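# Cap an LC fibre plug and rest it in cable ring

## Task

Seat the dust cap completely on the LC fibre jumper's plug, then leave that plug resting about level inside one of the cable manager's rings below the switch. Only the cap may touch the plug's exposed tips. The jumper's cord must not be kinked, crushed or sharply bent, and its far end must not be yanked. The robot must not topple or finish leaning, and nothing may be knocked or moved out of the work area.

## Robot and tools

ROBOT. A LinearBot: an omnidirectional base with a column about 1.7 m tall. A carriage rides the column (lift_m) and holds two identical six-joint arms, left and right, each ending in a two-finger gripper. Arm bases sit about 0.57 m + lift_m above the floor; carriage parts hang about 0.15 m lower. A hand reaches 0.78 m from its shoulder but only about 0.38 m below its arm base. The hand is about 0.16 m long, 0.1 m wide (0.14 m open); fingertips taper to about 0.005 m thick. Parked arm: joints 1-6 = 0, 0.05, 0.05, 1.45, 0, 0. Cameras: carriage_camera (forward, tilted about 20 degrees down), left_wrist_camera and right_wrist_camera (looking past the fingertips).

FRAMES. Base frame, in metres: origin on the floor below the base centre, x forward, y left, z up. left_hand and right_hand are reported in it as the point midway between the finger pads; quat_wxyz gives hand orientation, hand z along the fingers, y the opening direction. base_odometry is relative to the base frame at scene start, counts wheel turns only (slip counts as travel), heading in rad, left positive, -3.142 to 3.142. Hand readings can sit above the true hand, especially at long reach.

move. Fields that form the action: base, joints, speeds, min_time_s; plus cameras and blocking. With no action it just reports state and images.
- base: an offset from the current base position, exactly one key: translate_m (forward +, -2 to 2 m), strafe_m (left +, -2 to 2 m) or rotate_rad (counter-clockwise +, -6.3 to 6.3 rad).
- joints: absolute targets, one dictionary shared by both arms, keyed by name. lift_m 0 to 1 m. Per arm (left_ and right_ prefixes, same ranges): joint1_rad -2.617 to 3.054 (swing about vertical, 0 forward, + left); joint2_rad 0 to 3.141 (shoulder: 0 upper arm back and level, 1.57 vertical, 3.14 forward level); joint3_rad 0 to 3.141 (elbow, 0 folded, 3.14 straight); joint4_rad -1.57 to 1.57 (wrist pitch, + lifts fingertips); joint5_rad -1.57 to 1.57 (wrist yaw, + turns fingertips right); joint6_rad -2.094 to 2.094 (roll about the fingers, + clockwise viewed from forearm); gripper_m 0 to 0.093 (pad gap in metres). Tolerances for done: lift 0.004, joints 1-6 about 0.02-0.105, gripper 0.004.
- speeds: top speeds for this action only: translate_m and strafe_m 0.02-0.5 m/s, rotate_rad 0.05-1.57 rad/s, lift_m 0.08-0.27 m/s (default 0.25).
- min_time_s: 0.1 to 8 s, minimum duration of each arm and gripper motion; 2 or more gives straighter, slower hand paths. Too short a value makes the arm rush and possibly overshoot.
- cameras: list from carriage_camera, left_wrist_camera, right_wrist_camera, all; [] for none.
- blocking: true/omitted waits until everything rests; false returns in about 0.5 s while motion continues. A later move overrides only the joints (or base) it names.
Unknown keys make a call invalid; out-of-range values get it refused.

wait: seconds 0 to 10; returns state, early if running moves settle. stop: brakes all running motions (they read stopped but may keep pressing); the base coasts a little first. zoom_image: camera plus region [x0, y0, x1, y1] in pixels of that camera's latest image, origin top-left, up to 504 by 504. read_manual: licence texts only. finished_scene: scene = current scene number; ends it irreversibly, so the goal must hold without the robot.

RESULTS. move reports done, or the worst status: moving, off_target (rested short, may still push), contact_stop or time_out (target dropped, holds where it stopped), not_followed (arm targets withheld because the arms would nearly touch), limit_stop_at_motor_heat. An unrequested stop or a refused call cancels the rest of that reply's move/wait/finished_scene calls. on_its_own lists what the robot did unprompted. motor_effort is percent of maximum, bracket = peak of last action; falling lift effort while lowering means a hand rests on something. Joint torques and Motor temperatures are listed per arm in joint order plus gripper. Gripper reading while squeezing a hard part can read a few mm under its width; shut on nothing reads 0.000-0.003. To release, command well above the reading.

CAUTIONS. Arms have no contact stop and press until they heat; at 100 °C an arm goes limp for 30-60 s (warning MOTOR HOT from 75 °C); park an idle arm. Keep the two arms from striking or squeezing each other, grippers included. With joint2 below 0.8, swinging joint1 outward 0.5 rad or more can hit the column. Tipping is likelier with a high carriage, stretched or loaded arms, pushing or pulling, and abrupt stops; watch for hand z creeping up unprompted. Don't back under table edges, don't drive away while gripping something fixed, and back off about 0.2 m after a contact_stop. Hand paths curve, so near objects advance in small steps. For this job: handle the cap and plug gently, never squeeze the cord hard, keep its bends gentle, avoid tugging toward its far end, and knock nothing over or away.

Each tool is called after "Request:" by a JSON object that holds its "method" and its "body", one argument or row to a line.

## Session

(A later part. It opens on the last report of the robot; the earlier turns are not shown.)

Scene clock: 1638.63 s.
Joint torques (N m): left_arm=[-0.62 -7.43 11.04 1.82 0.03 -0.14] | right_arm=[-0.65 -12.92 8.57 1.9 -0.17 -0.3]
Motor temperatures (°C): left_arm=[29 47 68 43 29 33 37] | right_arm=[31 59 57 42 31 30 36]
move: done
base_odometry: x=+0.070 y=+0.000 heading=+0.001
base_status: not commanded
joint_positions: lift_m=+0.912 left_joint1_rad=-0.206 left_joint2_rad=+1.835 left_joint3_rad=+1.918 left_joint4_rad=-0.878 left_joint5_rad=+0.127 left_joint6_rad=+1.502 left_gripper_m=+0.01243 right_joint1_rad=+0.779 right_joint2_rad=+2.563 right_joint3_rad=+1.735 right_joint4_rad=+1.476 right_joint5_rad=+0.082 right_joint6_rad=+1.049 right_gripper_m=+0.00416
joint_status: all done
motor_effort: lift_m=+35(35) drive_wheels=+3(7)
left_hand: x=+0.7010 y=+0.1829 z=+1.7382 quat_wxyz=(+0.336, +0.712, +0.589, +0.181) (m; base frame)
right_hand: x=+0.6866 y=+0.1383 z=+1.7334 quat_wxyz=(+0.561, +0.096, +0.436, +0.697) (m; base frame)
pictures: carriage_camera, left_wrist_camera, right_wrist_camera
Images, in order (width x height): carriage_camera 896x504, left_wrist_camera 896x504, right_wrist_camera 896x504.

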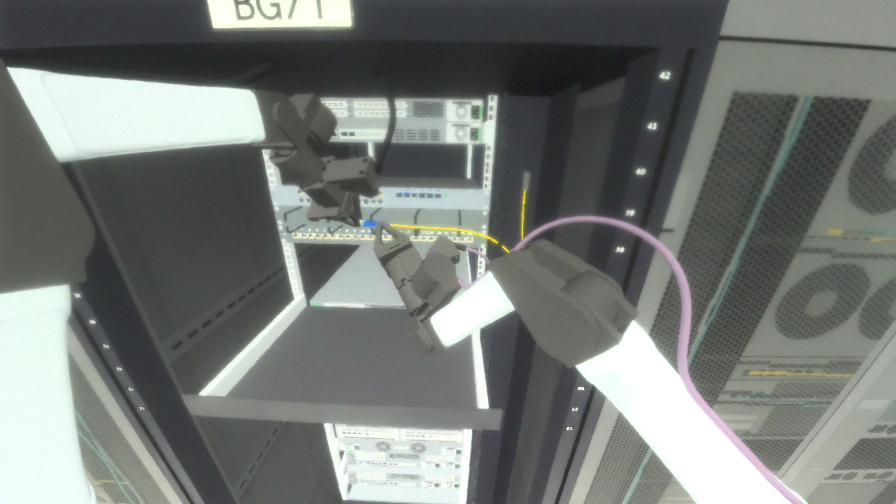

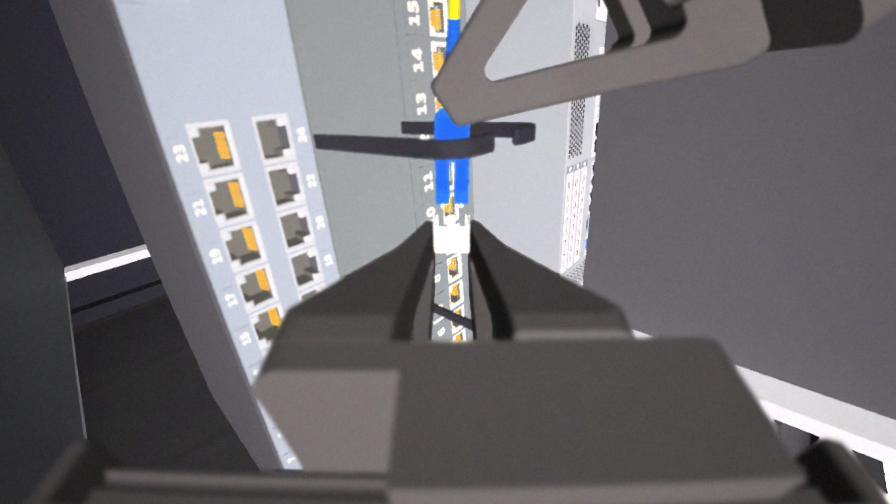

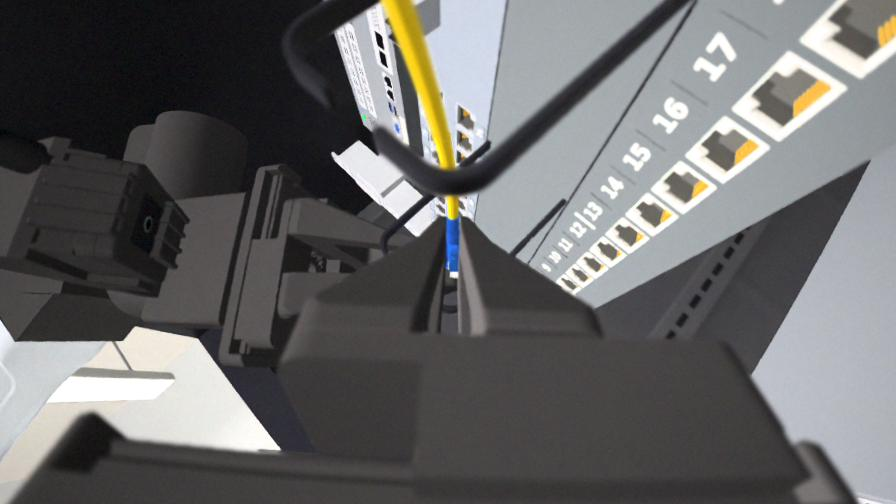

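Request:
{"method": "move", "body": {
  "joints": {"left_joint1_rad": -0.185, "left_joint2_rad": 1.80, "left_joint3_rad": 1.85, "left_joint4_rad": -0.92, "left_joint5_rad": 0.15, "left_joint6_rad": 1.53},
  "min_time_s": 1.5
}}

Request:
{"method": "move", "body": {
  "joints": {"left_joint1_rad": -0.214, "left_joint2_rad": 1.853, "left_joint3_rad": 1.960, "left_joint4_rad": -0.863, "left_joint5_rad": 0.114, "left_joint6_rad": 1.491},
  "min_time_s": 2.5
}}

Request:
{"method": "move", "body": {
  "joints": {"left_joint1_rad": -0.226, "left_joint5_rad": 0.1053, "left_joint6_rad": 1.482},
  "min_time_s": 1.5,
  "cameras": ["all"]
}}

Request:
{"method": "zoom_image", "body": {
  "camera": "left_wrist_camera",
  "region": [410, 130, 500, 270]
}}

Request:
{"method": "zoom_image", "body": {
  "camera": "right_wrist_camera",
  "region": [430, 216, 474, 296]
}}

Request:
{"method": "zoom_image", "body": {
  "camera": "carriage_camera",
  "region": [320, 190, 400, 250]
}}

Scene clock: 1682.37 s.
Joint torques (N m): left_arm=[0.68 -11.55 6.3 1.44 0.29 0.07] | right_arm=[-0.65 -12.92 8.57 1.91 -0.17 -0.3]
Motor temperatures (°C): left_arm=[29 47 64 43 29 33 37] | right_arm=[31 60 57 42 31 30 36]
move: done
base_odometry: x=+0.070 y=+0.000 heading=+0.001
base_status: not commanded
joint_positions: lift_m=+0.912 left_joint1_rad=-0.193 left_joint2_rad=+1.835 left_joint3_rad=+1.866 left_joint4_rad=-0.912 left_joint5_rad=+0.136 left_joint6_rad=+1.519 left_gripper_m=+0.01243 right_joint1_rad=+0.779 right_joint2_rad=+2.563 right_joint3_rad=+1.735 right_joint4_rad=+1.476 right_joint5_rad=+0.082 right_joint6_rad=+1.049 right_gripper_m=+0.00416
joint_status: all done
motor_effort: lift_m=+35(35) drive_wheels=+2(5)
left_hand: x=+0.6905 y=+0.1899 z=+1.7119 quat_wxyz=(+0.305, +0.724, +0.598, +0.157) (m; base frame)
right_hand: x=+0.6866 y=+0.1383 z=+1.7334 quat_wxyz=(+0.561, +0.096, +0.436, +0.697) (m; base frame)
pictures: none

Scene clock: 1685.17 s.
Joint torques (N m): left_arm=[-0.59 -7.27 11.08 1.83 0.03 -0.14] | right_arm=[-0.62 -12.9 8.57 1.9 -0.18 -0.31]
Motor temperatures (°C): left_arm=[29 47 64 43 29 33 37] | right_arm=[31 60 57 42 31 30 36]
move: done
base_odometry: x=+0.070 y=+0.000 heading=+0.001
base_status: not commanded
joint_positions: lift_m=+0.912 left_joint1_rad=-0.206 left_joint2_rad=+1.835 left_joint3_rad=+1.922 left_joint4_rad=-0.878 left_joint5_rad=+0.127 left_joint6_rad=+1.502 left_gripper_m=+0.01243 right_joint1_rad=+0.779 right_joint2_rad=+2.563 right_joint3_rad=+1.735 right_joint4_rad=+1.476 right_joint5_rad=+0.082 right_joint6_rad=+1.049 right_gripper_m=+0.00416
joint_status: all done
motor_effort: lift_m=+35(35) drive_wheels=+2(8)
left_hand: x=+0.7014 y=+0.1828 z=+1.7399 quat_wxyz=(+0.338, +0.712, +0.588, +0.182) (m; base frame)
right_hand: x=+0.6866 y=+0.1383 z=+1.7334 quat_wxyz=(+0.561, +0.096, +0.436, +0.697) (m; base frame)
pictures: none

Scene clock: 1686.97 s.
Joint torques (N m): left_arm=[-0.59 -7.24 11.08 1.83 0.03 -0.15] | right_arm=[-0.62 -12.9 8.57 1.9 -0.17 -0.31]
Motor temperatures (°C): left_arm=[29 47 65 43 29 33 37] | right_arm=[31 60 57 42 31 30 36]
move: done
base_odometry: x=+0.070 y=+0.000 heading=+0.001
base_status: not commanded
joint_positions: lift_m=+0.912 left_joint1_rad=-0.218 left_joint2_rad=+1.835 left_joint3_rad=+1.922 left_joint4_rad=-0.878 left_joint5_rad=+0.119 left_joint6_rad=+1.493 left_gripper_m=+0.01243 right_joint1_rad=+0.779 right_joint2_rad=+2.563 right_joint3_rad=+1.735 right_joint4_rad=+1.476 right_joint5_rad=+0.082 right_joint6_rad=+1.049 right_gripper_m=+0.00416
joint_status: all done
motor_effort: lift_m=+35(35) drive_wheels=+4(5)
left_hand: x=+0.7003 y=+0.1785 z=+1.7398 quat_wxyz=(+0.337, +0.712, +0.589, +0.182) (m; base frame)
right_hand: x=+0.6866 y=+0.1383 z=+1.7334 quat_wxyz=(+0.561, +0.096, +0.436, +0.697) (m; base frame)
pictures: carriage_camera, left_wrist_camera, right_wrist_camera
Images, in order (width x height): carriage_camera 896x504, left_wrist_camera 896x504, right_wrist_camera 896x504.

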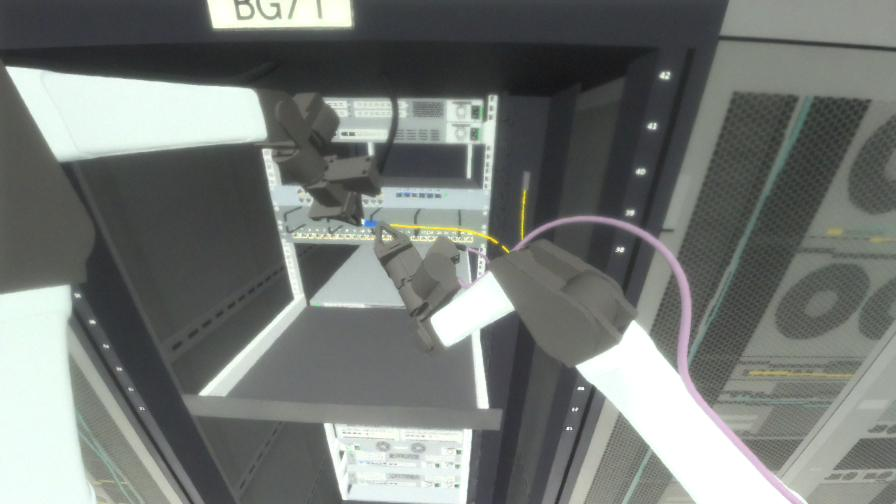

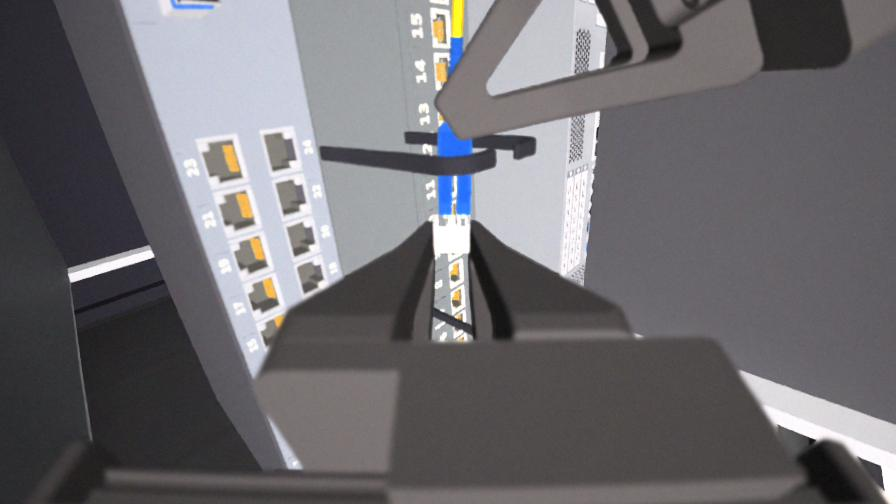

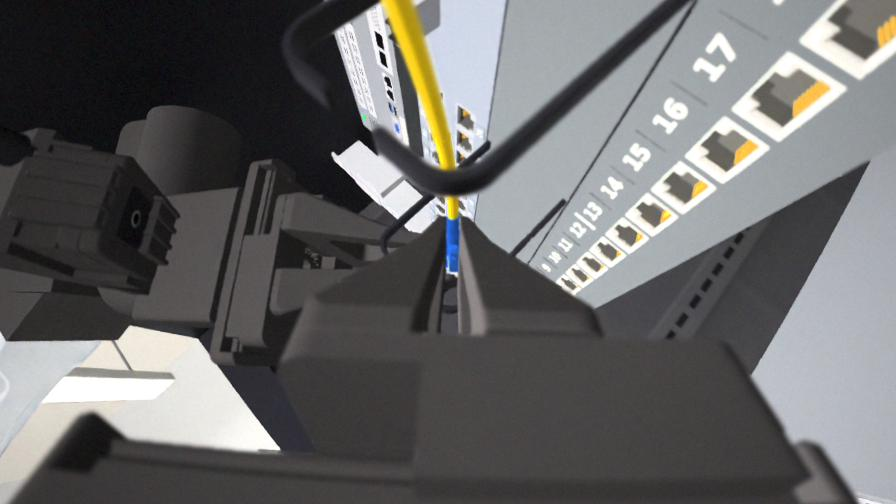

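Scaled by 3.600 from the camera's 896x504 image, which has a finer 1280x720 frame.

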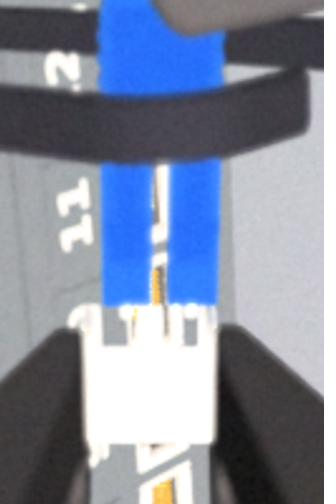

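Scaled by 6.300 from the camera's 896x504 image, which has a finer 1280x720 frame.

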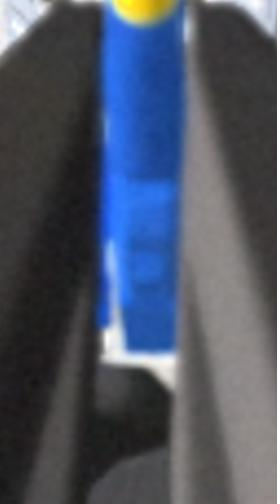

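Scaled by 6.300 from the camera's 896x504 image, which has a finer 1280x720 frame.

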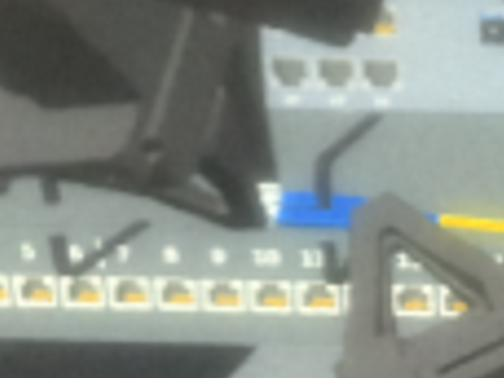

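Request:
{"method": "zoom_image", "body": {
  "camera": "right_wrist_camera",
  "region": [440, 252, 464, 288]
}}

Request:
{"method": "zoom_image", "body": {
  "camera": "left_wrist_camera",
  "region": [425, 195, 480, 260]
}}

Scaled by 14.000 from the camera's 896x504 image, which has a finer 1280x720 frame.

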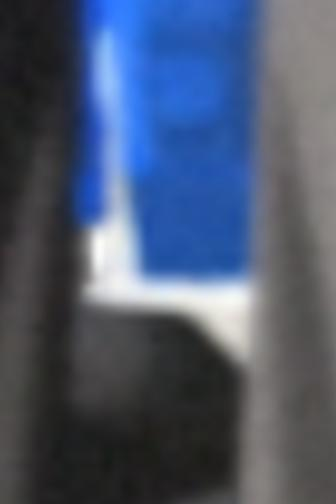

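Scaled by 7.754 from the camera's 896x504 image, which has a finer 1280x720 frame.

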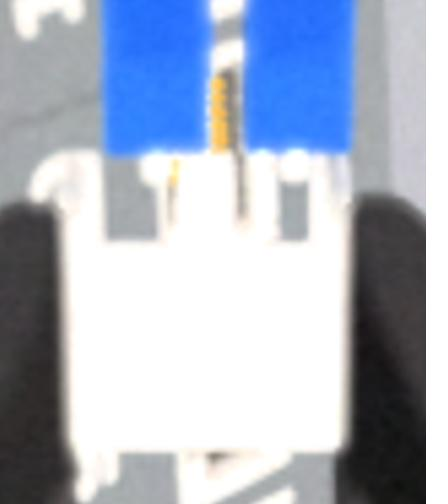

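Request:
{"method": "move", "body": {
  "joints": {"left_joint4_rad": -0.890},
  "min_time_s": 1.0,
  "cameras": ["left_wrist_camera", "right_wrist_camera"]
}}

Request:
{"method": "zoom_image", "body": {
  "camera": "left_wrist_camera",
  "region": [425, 195, 480, 260]
}}

Request:
{"method": "zoom_image", "body": {
  "camera": "right_wrist_camera",
  "region": [440, 252, 464, 288]
}}

Scene clock: 1717.33 s.
Joint torques (N m): left_arm=[-0.61 -7.27 11.07 1.57 0.03 -0.14] | right_arm=[-0.65 -12.92 8.59 1.91 -0.17 -0.31]
Motor temperatures (°C): left_arm=[29 47 66 44 29 33 37] | right_arm=[31 60 58 42 31 30 36]
move: done
base_odometry: x=+0.070 y=+0.000 heading=+0.001
base_status: not commanded
joint_positions: lift_m=+0.912 left_joint1_rad=-0.218 left_joint2_rad=+1.835 left_joint3_rad=+1.922 left_joint4_rad=-0.882 left_joint5_rad=+0.119 left_joint6_rad=+1.493 left_gripper_m=+0.01243 right_joint1_rad=+0.779 right_joint2_rad=+2.563 right_joint3_rad=+1.735 right_joint4_rad=+1.476 right_joint5_rad=+0.082 right_joint6_rad=+1.049 right_gripper_m=+0.00416
joint_status: all done
motor_effort: lift_m=+35(35) drive_wheels=+1(4)
left_hand: x=+0.6997 y=+0.1787 z=+1.7391 quat_wxyz=(+0.336, +0.712, +0.589, +0.181) (m; base frame)
right_hand: x=+0.6866 y=+0.1383 z=+1.7334 quat_wxyz=(+0.561, +0.096, +0.436, +0.697) (m; base frame)
pictures: left_wrist_camera, right_wrist_camera
Images, in order (width x height): left_wrist_camera 896x504, right_wrist_camera 896x504.

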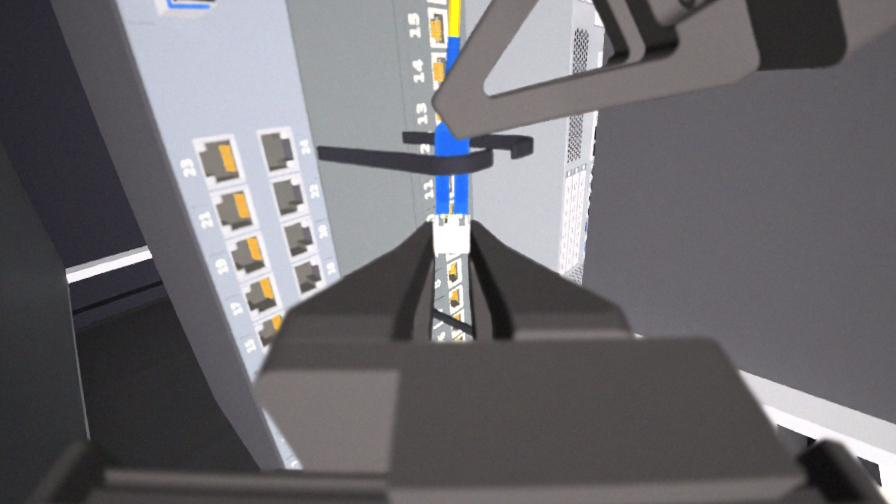

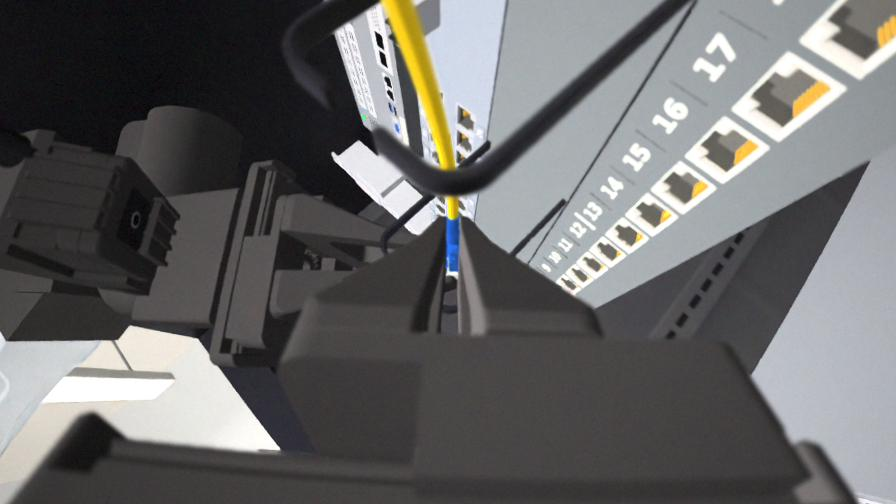

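Scaled by 7.754 from the camera's 896x504 image, which has a finer 1280x720 frame.

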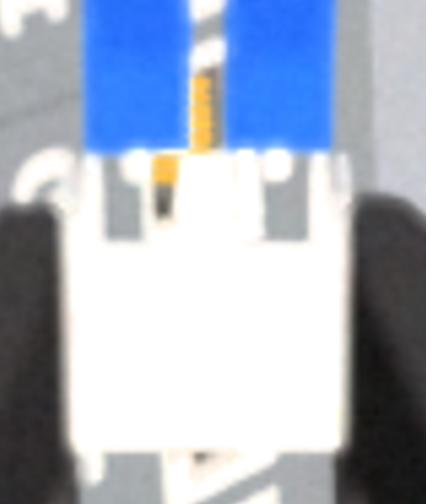

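Scaled by 14.000 from the camera's 896x504 image, which has a finer 1280x720 frame.

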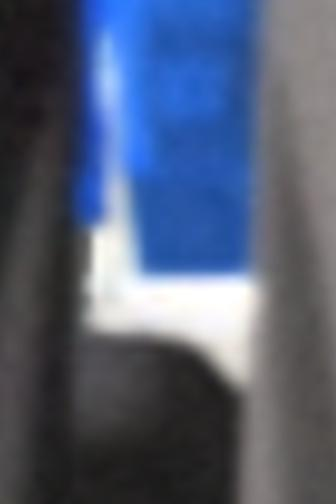

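Request:
{"method": "move", "body": {
  "joints": {"left_joint1_rad": -0.2315, "left_joint5_rad": 0.1015, "left_joint6_rad": 1.478},
  "min_time_s": 1.0,
  "cameras": ["left_wrist_camera", "right_wrist_camera"]
}}

Request:
{"method": "zoom_image", "body": {
  "camera": "left_wrist_camera",
  "region": [425, 195, 480, 260]
}}

Request:
{"method": "zoom_image", "body": {
  "camera": "right_wrist_camera",
  "region": [440, 252, 464, 288]
}}

Scene clock: 1734.20 s.
Joint torques (N m): left_arm=[-0.61 -7.25 11.07 1.58 0.04 -0.14] | right_arm=[-0.64 -12.92 8.59 1.9 -0.17 -0.31]
Motor temperatures (°C): left_arm=[29 47 66 43 29 33 37] | right_arm=[31 60 58 42 31 30 36]
move: done
base_odometry: x=+0.070 y=+0.000 heading=+0.001
base_status: not commanded
joint_positions: lift_m=+0.912 left_joint1_rad=-0.223 left_joint2_rad=+1.835 left_joint3_rad=+1.922 left_joint4_rad=-0.882 left_joint5_rad=+0.115 left_joint6_rad=+1.490 left_gripper_m=+0.01243 right_joint1_rad=+0.779 right_joint2_rad=+2.563 right_joint3_rad=+1.735 right_joint4_rad=+1.476 right_joint5_rad=+0.082 right_joint6_rad=+1.049 right_gripper_m=+0.00416
joint_status: all done
motor_effort: lift_m=+35(35) drive_wheels=+1(8)
left_hand: x=+0.6991 y=+0.1765 z=+1.7391 quat_wxyz=(+0.336, +0.713, +0.589, +0.180) (m; base frame)
right_hand: x=+0.6866 y=+0.1383 z=+1.7334 quat_wxyz=(+0.561, +0.096, +0.436, +0.697) (m; base frame)
pictures: left_wrist_camera, right_wrist_camera
Images, in order (width x height): left_wrist_camera 896x504, right_wrist_camera 896x504.

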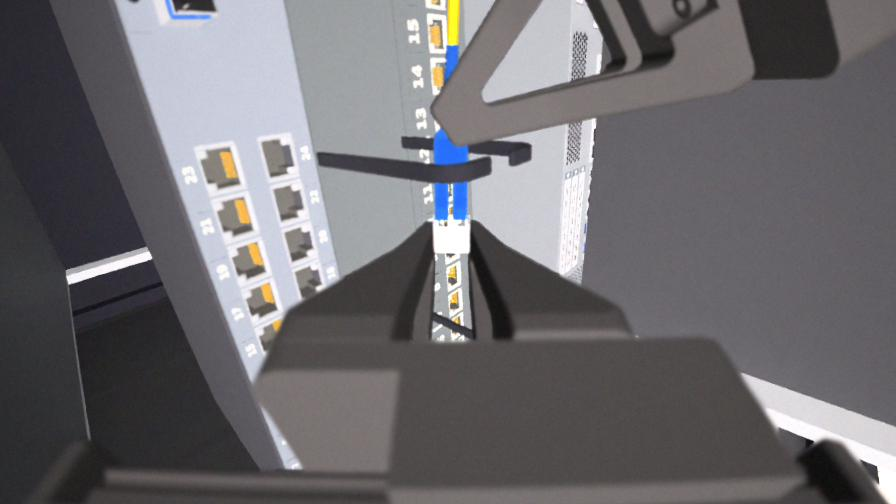

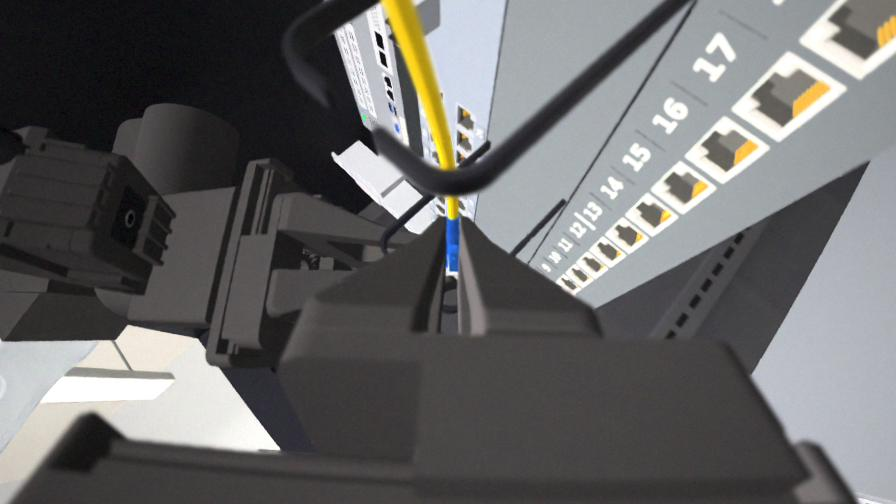

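Scaled by 7.754 from the camera's 896x504 image, which has a finer 1280x720 frame.

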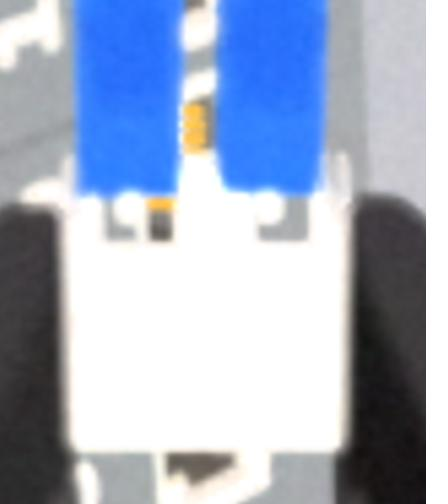

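Scaled by 14.000 from the camera's 896x504 image, which has a finer 1280x720 frame.

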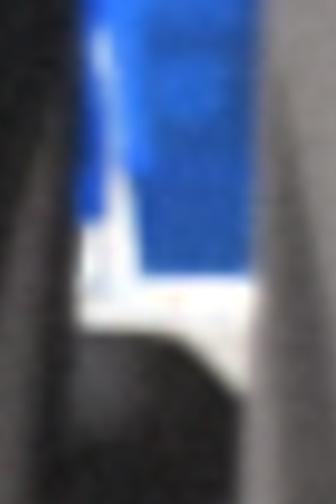

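Request:
{"method": "move", "body": {
  "joints": {"left_joint1_rad": -0.237, "left_joint5_rad": 0.0975, "left_joint6_rad": 1.474},
  "min_time_s": 1.0,
  "cameras": ["all"]
}}

Request:
{"method": "zoom_image", "body": {
  "camera": "left_wrist_camera",
  "region": [425, 195, 480, 260]
}}

Request:
{"method": "zoom_image", "body": {
  "camera": "right_wrist_camera",
  "region": [430, 232, 474, 296]
}}

Request:
{"method": "zoom_image", "body": {
  "camera": "carriage_camera",
  "region": [340, 200, 390, 240]
}}

Scene clock: 1801.47 s.
Joint torques (N m): left_arm=[-0.7 -7.25 11.06 1.57 0.05 -0.14] | right_arm=[-0.64 -12.94 8.57 1.89 -0.17 -0.3]
Motor temperatures (°C): left_arm=[29 47 68 43 29 33 37] | right_arm=[31 61 58 42 31 30 37]
move: done
base_odometry: x=+0.070 y=+0.000 heading=+0.001
base_status: not commanded
joint_positions: lift_m=+0.912 left_joint1_rad=-0.228 left_joint2_rad=+1.835 left_joint3_rad=+1.922 left_joint4_rad=-0.883 left_joint5_rad=+0.108 left_joint6_rad=+1.485 left_gripper_m=+0.01243 right_joint1_rad=+0.779 right_joint2_rad=+2.563 right_joint3_rad=+1.735 right_joint4_rad=+1.477 right_joint5_rad=+0.082 right_joint6_rad=+1.049 right_gripper_m=+0.00416
joint_status: all done
motor_effort: lift_m=+35(35) drive_wheels=+4(4)
left_hand: x=+0.6989 y=+0.1757 z=+1.7389 quat_wxyz=(+0.335, +0.712, +0.590, +0.182) (m; base frame)
right_hand: x=+0.6864 y=+0.1383 z=+1.7337 quat_wxyz=(+0.561, +0.096, +0.435, +0.698) (m; base frame)
pictures: carriage_camera, left_wrist_camera, right_wrist_camera
Images, in order (width x height): carriage_camera 896x504, left_wrist_camera 896x504, right_wrist_camera 896x504.

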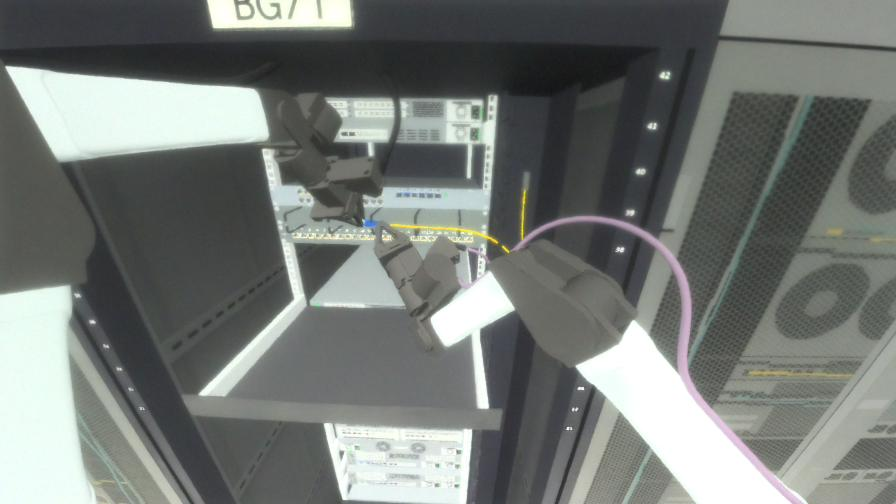

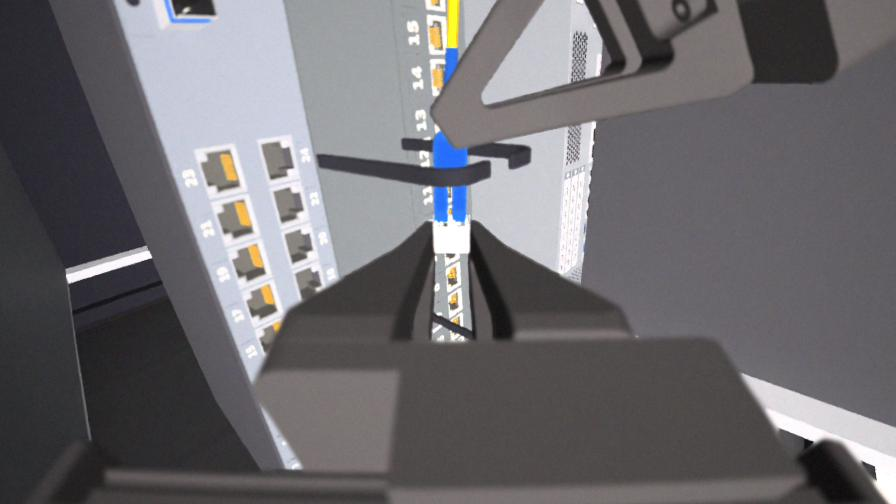

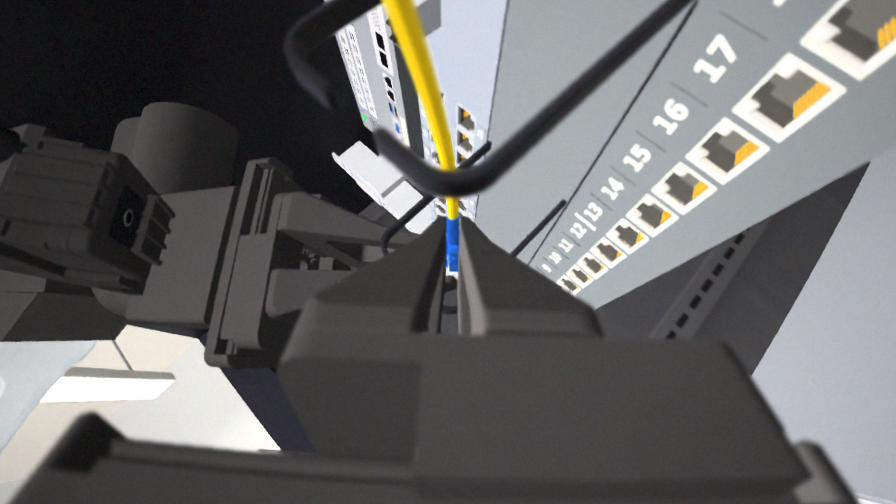

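Scaled by 7.754 from the camera's 896x504 image, which has a finer 1280x720 frame.

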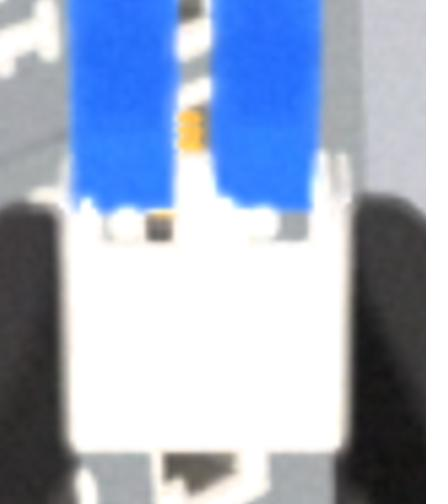

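Scaled by 7.875 from the camera's 896x504 image, which has a finer 1280x720 frame.

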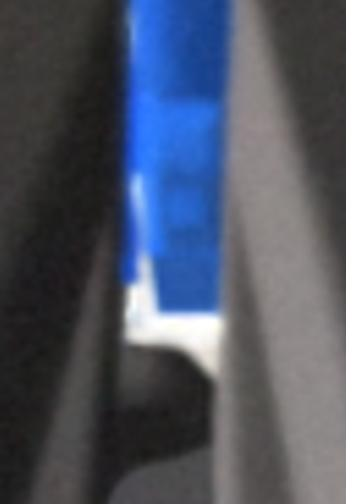

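Scaled by 10.080 from the camera's 896x504 image, which has a finer 1280x720 frame.

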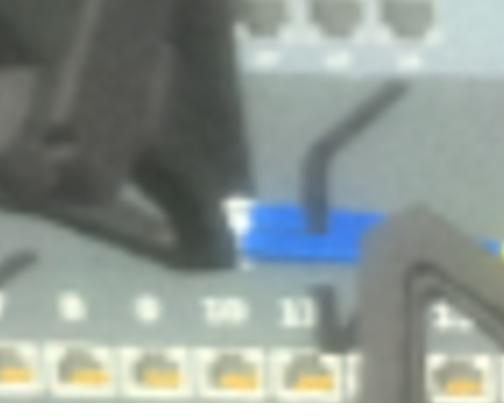

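Request:
{"method": "move", "body": {
  "joints": {"left_joint1_rad": -0.245, "left_joint5_rad": 0.0925, "left_joint6_rad": 1.468},
  "min_time_s": 1.0,
  "cameras": ["all"]
}}

Request:
{"method": "zoom_image", "body": {
  "camera": "left_wrist_camera",
  "region": [425, 195, 480, 260]
}}

Request:
{"method": "zoom_image", "body": {
  "camera": "right_wrist_camera",
  "region": [430, 232, 474, 296]
}}

Scene clock: 1858.37 s.
Joint torques (N m): left_arm=[-0.96 -7.23 11.07 1.58 0.11 -0.14] | right_arm=[-0.64 -12.9 8.59 1.88 -0.18 -0.3]
Motor temperatures (°C): left_arm=[29 47 68 43 29 33 37] | right_arm=[31 61 58 42 31 30 37]
move: done
base_odometry: x=+0.070 y=+0.000 heading=+0.001
base_status: not commanded
joint_positions: lift_m=+0.912 left_joint1_rad=-0.233 left_joint2_rad=+1.835 left_joint3_rad=+1.922 left_joint4_rad=-0.883 left_joint5_rad=+0.097 left_joint6_rad=+1.479 left_gripper_m=+0.01243 right_joint1_rad=+0.779 right_joint2_rad=+2.563 right_joint3_rad=+1.735 right_joint4_rad=+1.477 right_joint5_rad=+0.082 right_joint6_rad=+1.049 right_gripper_m=+0.00416
joint_status: all done
motor_effort: lift_m=+35(35) drive_wheels=+2(4)
left_hand: x=+0.6988 y=+0.1750 z=+1.7388 quat_wxyz=(+0.333, +0.710, +0.592, +0.184) (m; base frame)
right_hand: x=+0.6863 y=+0.1382 z=+1.7337 quat_wxyz=(+0.561, +0.096, +0.435, +0.698) (m; base frame)
pictures: carriage_camera, left_wrist_camera, right_wrist_camera
Images, in order (width x height): carriage_camera 896x504, left_wrist_camera 896x504, right_wrist_camera 896x504.

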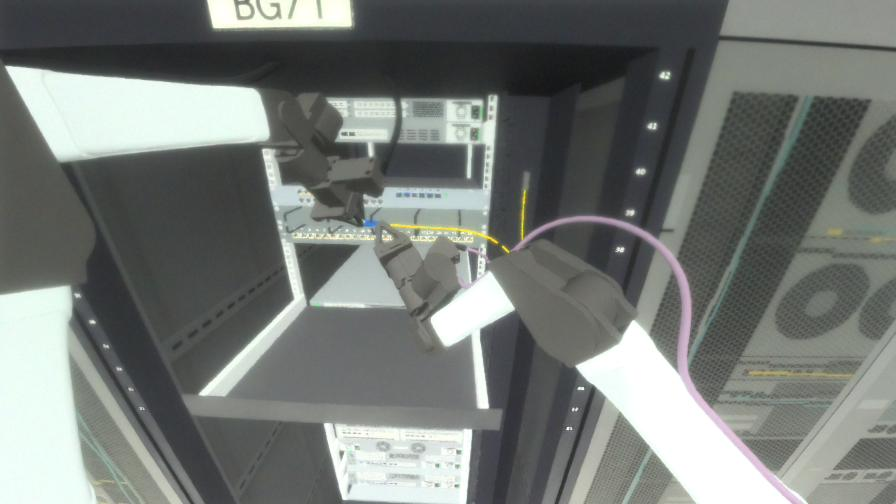

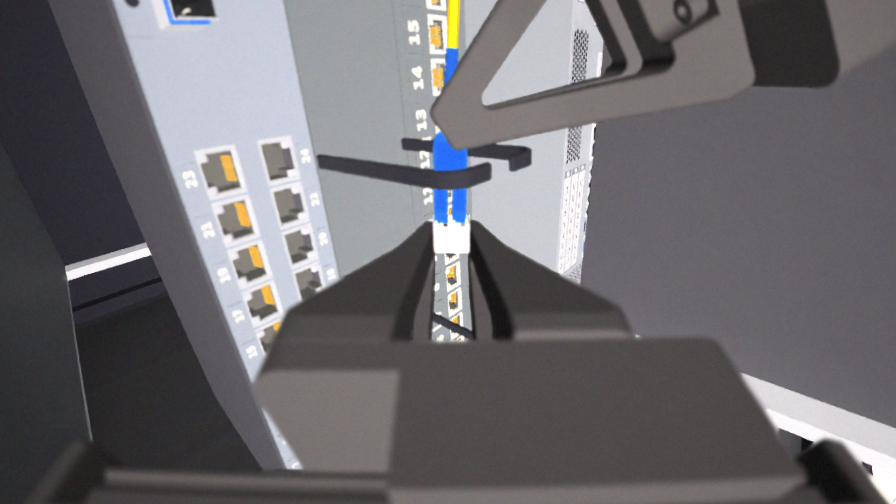

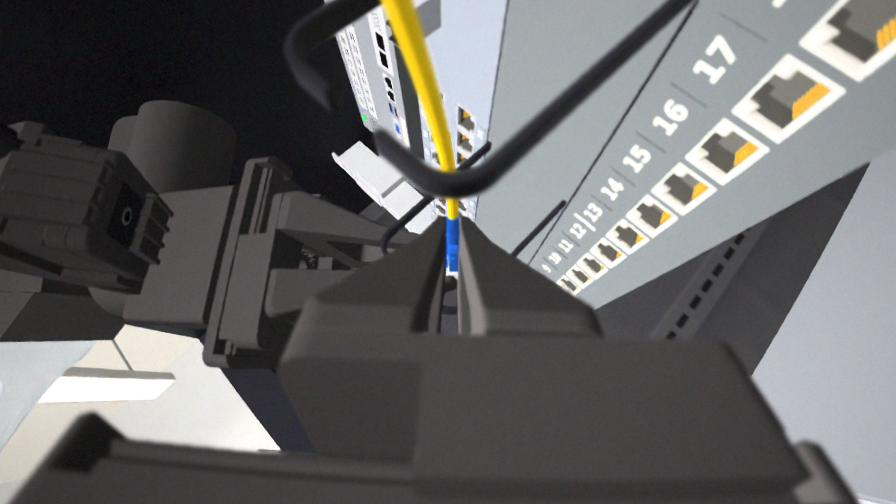

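Scaled by 7.754 from the camera's 896x504 image, which has a finer 1280x720 frame.

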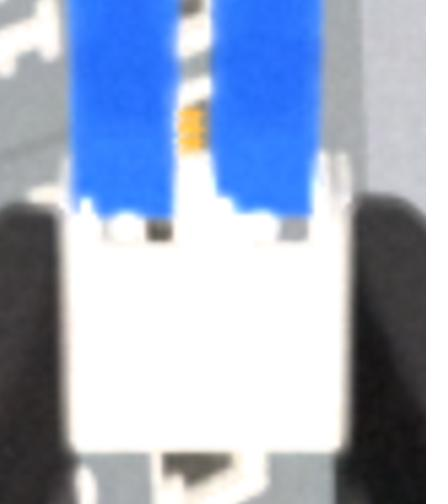

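Scaled by 7.875 from the camera's 896x504 image, which has a finer 1280x720 frame.

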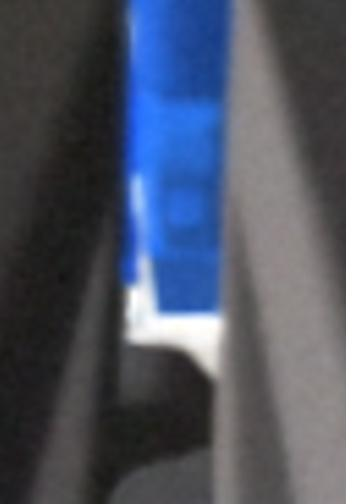

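Request:
{"method": "move", "body": {
  "joints": {"left_joint4_rad": -0.865},
  "min_time_s": 1.0,
  "cameras": ["left_wrist_camera", "right_wrist_camera"]
}}

Request:
{"method": "zoom_image", "body": {
  "camera": "left_wrist_camera",
  "region": [430, 200, 474, 250]
}}

Request:
{"method": "zoom_image", "body": {
  "camera": "right_wrist_camera",
  "region": [440, 252, 464, 288]
}}

Scene clock: 1889.20 s.
Joint torques (N m): left_arm=[-0.79 -7.27 11.08 1.79 0.11 -0.14] | right_arm=[-0.64 -12.9 8.59 1.86 -0.17 -0.31]
Motor temperatures (°C): left_arm=[29 47 69 43 29 33 37] | right_arm=[31 62 58 42 31 30 37]
move: done
base_odometry: x=+0.070 y=+0.000 heading=+0.001
base_status: not commanded
joint_positions: lift_m=+0.912 left_joint1_rad=-0.235 left_joint2_rad=+1.835 left_joint3_rad=+1.922 left_joint4_rad=-0.878 left_joint5_rad=+0.097 left_joint6_rad=+1.479 left_gripper_m=+0.01243 right_joint1_rad=+0.779 right_joint2_rad=+2.563 right_joint3_rad=+1.735 right_joint4_rad=+1.479 right_joint5_rad=+0.082 right_joint6_rad=+1.049 right_gripper_m=+0.00416
joint_status: all done
motor_effort: lift_m=+35(35) drive_wheels=+4(5)
left_hand: x=+0.6993 y=+0.1737 z=+1.7396 quat_wxyz=(+0.335, +0.710, +0.591, +0.185) (m; base frame)
right_hand: x=+0.6862 y=+0.1381 z=+1.7340 quat_wxyz=(+0.561, +0.096, +0.435, +0.698) (m; base frame)
pictures: left_wrist_camera, right_wrist_camera
Images, in order (width x height): left_wrist_camera 896x504, right_wrist_camera 896x504.

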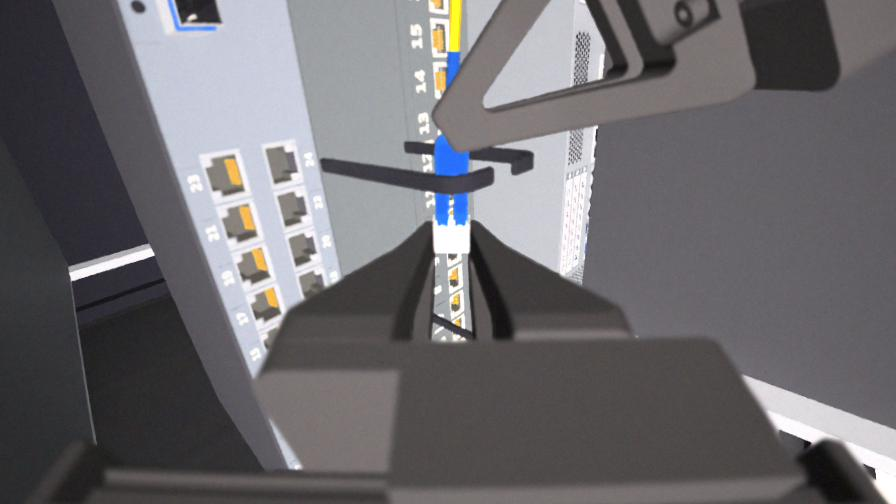

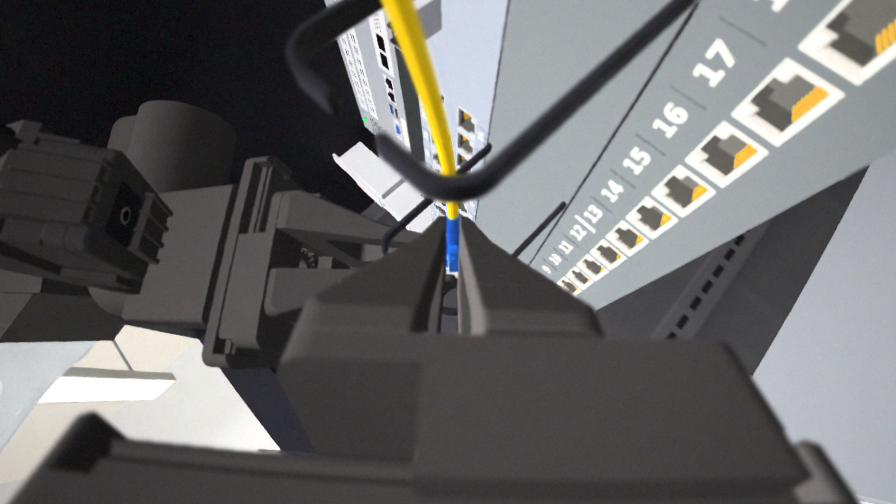

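Scaled by 10.080 from the camera's 896x504 image, which has a finer 1280x720 frame.

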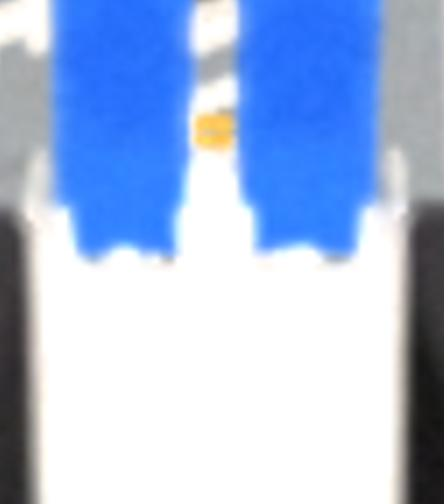

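Scaled by 14.000 from the camera's 896x504 image, which has a finer 1280x720 frame.

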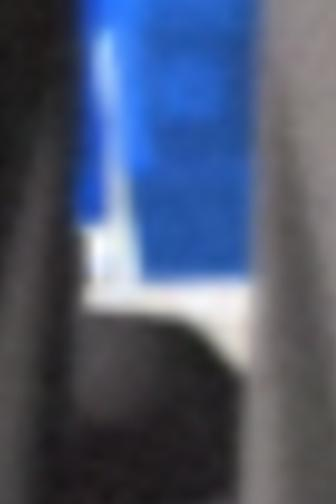

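Request:
{"method": "move", "body": {
  "joints": {"left_joint1_rad": -0.251, "left_joint5_rad": 0.0885, "left_joint6_rad": 1.464},
  "min_time_s": 1.0,
  "cameras": ["left_wrist_camera", "right_wrist_camera"]
}}

Request:
{"method": "zoom_image", "body": {
  "camera": "left_wrist_camera",
  "region": [430, 200, 474, 250]
}}

Request:
{"method": "zoom_image", "body": {
  "camera": "right_wrist_camera",
  "region": [440, 252, 464, 288]
}}

Scene clock: 1900.13 s.
Joint torques (N m): left_arm=[-0.91 -7.25 11.07 1.77 0.1 -0.14] | right_arm=[-0.61 -12.9 8.58 1.83 -0.18 -0.31]
Motor temperatures (°C): left_arm=[29 47 69 43 29 33 37] | right_arm=[31 62 58 42 31 30 37]
move: done
base_odometry: x=+0.070 y=+0.000 heading=+0.001
base_status: not commanded
joint_positions: lift_m=+0.912 left_joint1_rad=-0.239 left_joint2_rad=+1.835 left_joint3_rad=+1.922 left_joint4_rad=-0.874 left_joint5_rad=+0.093 left_joint6_rad=+1.475 left_gripper_m=+0.01243 right_joint1_rad=+0.779 right_joint2_rad=+2.563 right_joint3_rad=+1.735 right_joint4_rad=+1.481 right_joint5_rad=+0.082 right_joint6_rad=+1.049 right_gripper_m=+0.00416
joint_status: all done
motor_effort: lift_m=+35(35) drive_wheels=-1(6)
left_hand: x=+0.6996 y=+0.1723 z=+1.7402 quat_wxyz=(+0.336, +0.710, +0.591, +0.186) (m; base frame)
right_hand: x=+0.6859 y=+0.1378 z=+1.7345 quat_wxyz=(+0.561, +0.096, +0.434, +0.699) (m; base frame)
pictures: left_wrist_camera, right_wrist_camera
Images, in order (width x height): left_wrist_camera 896x504, right_wrist_camera 896x504.

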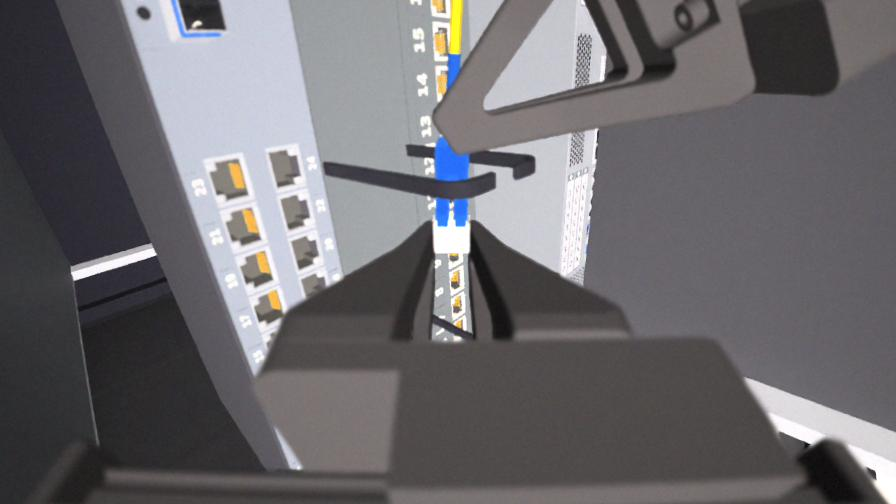

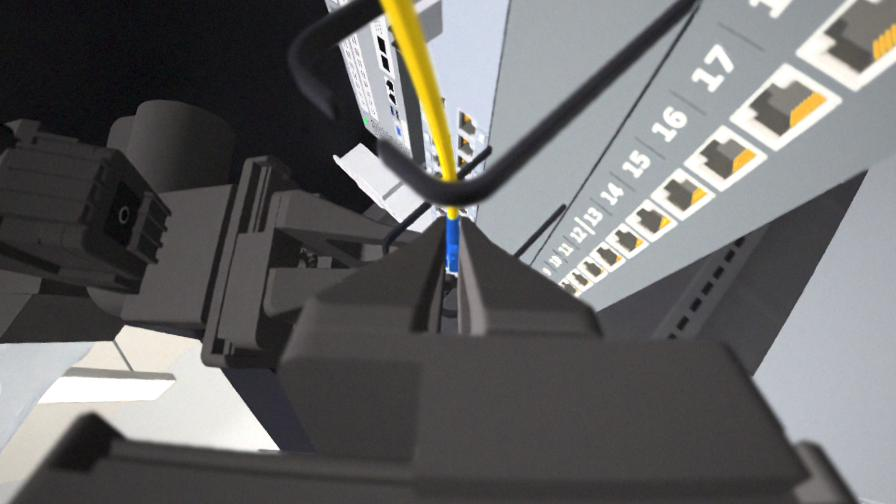

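Scaled by 10.080 from the camera's 896x504 image, which has a finer 1280x720 frame.

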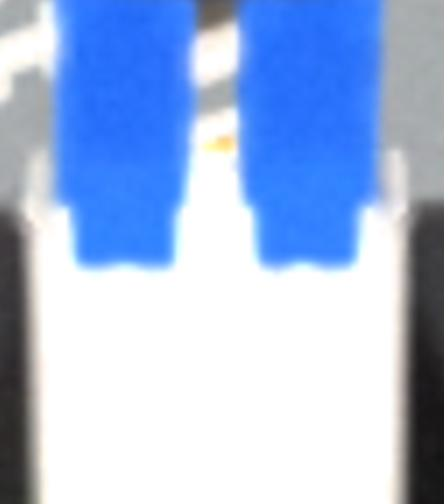

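Scaled by 14.000 from the camera's 896x504 image, which has a finer 1280x720 frame.

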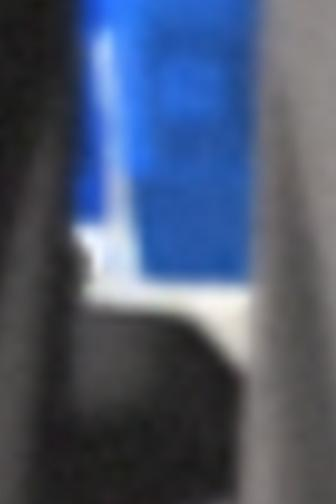

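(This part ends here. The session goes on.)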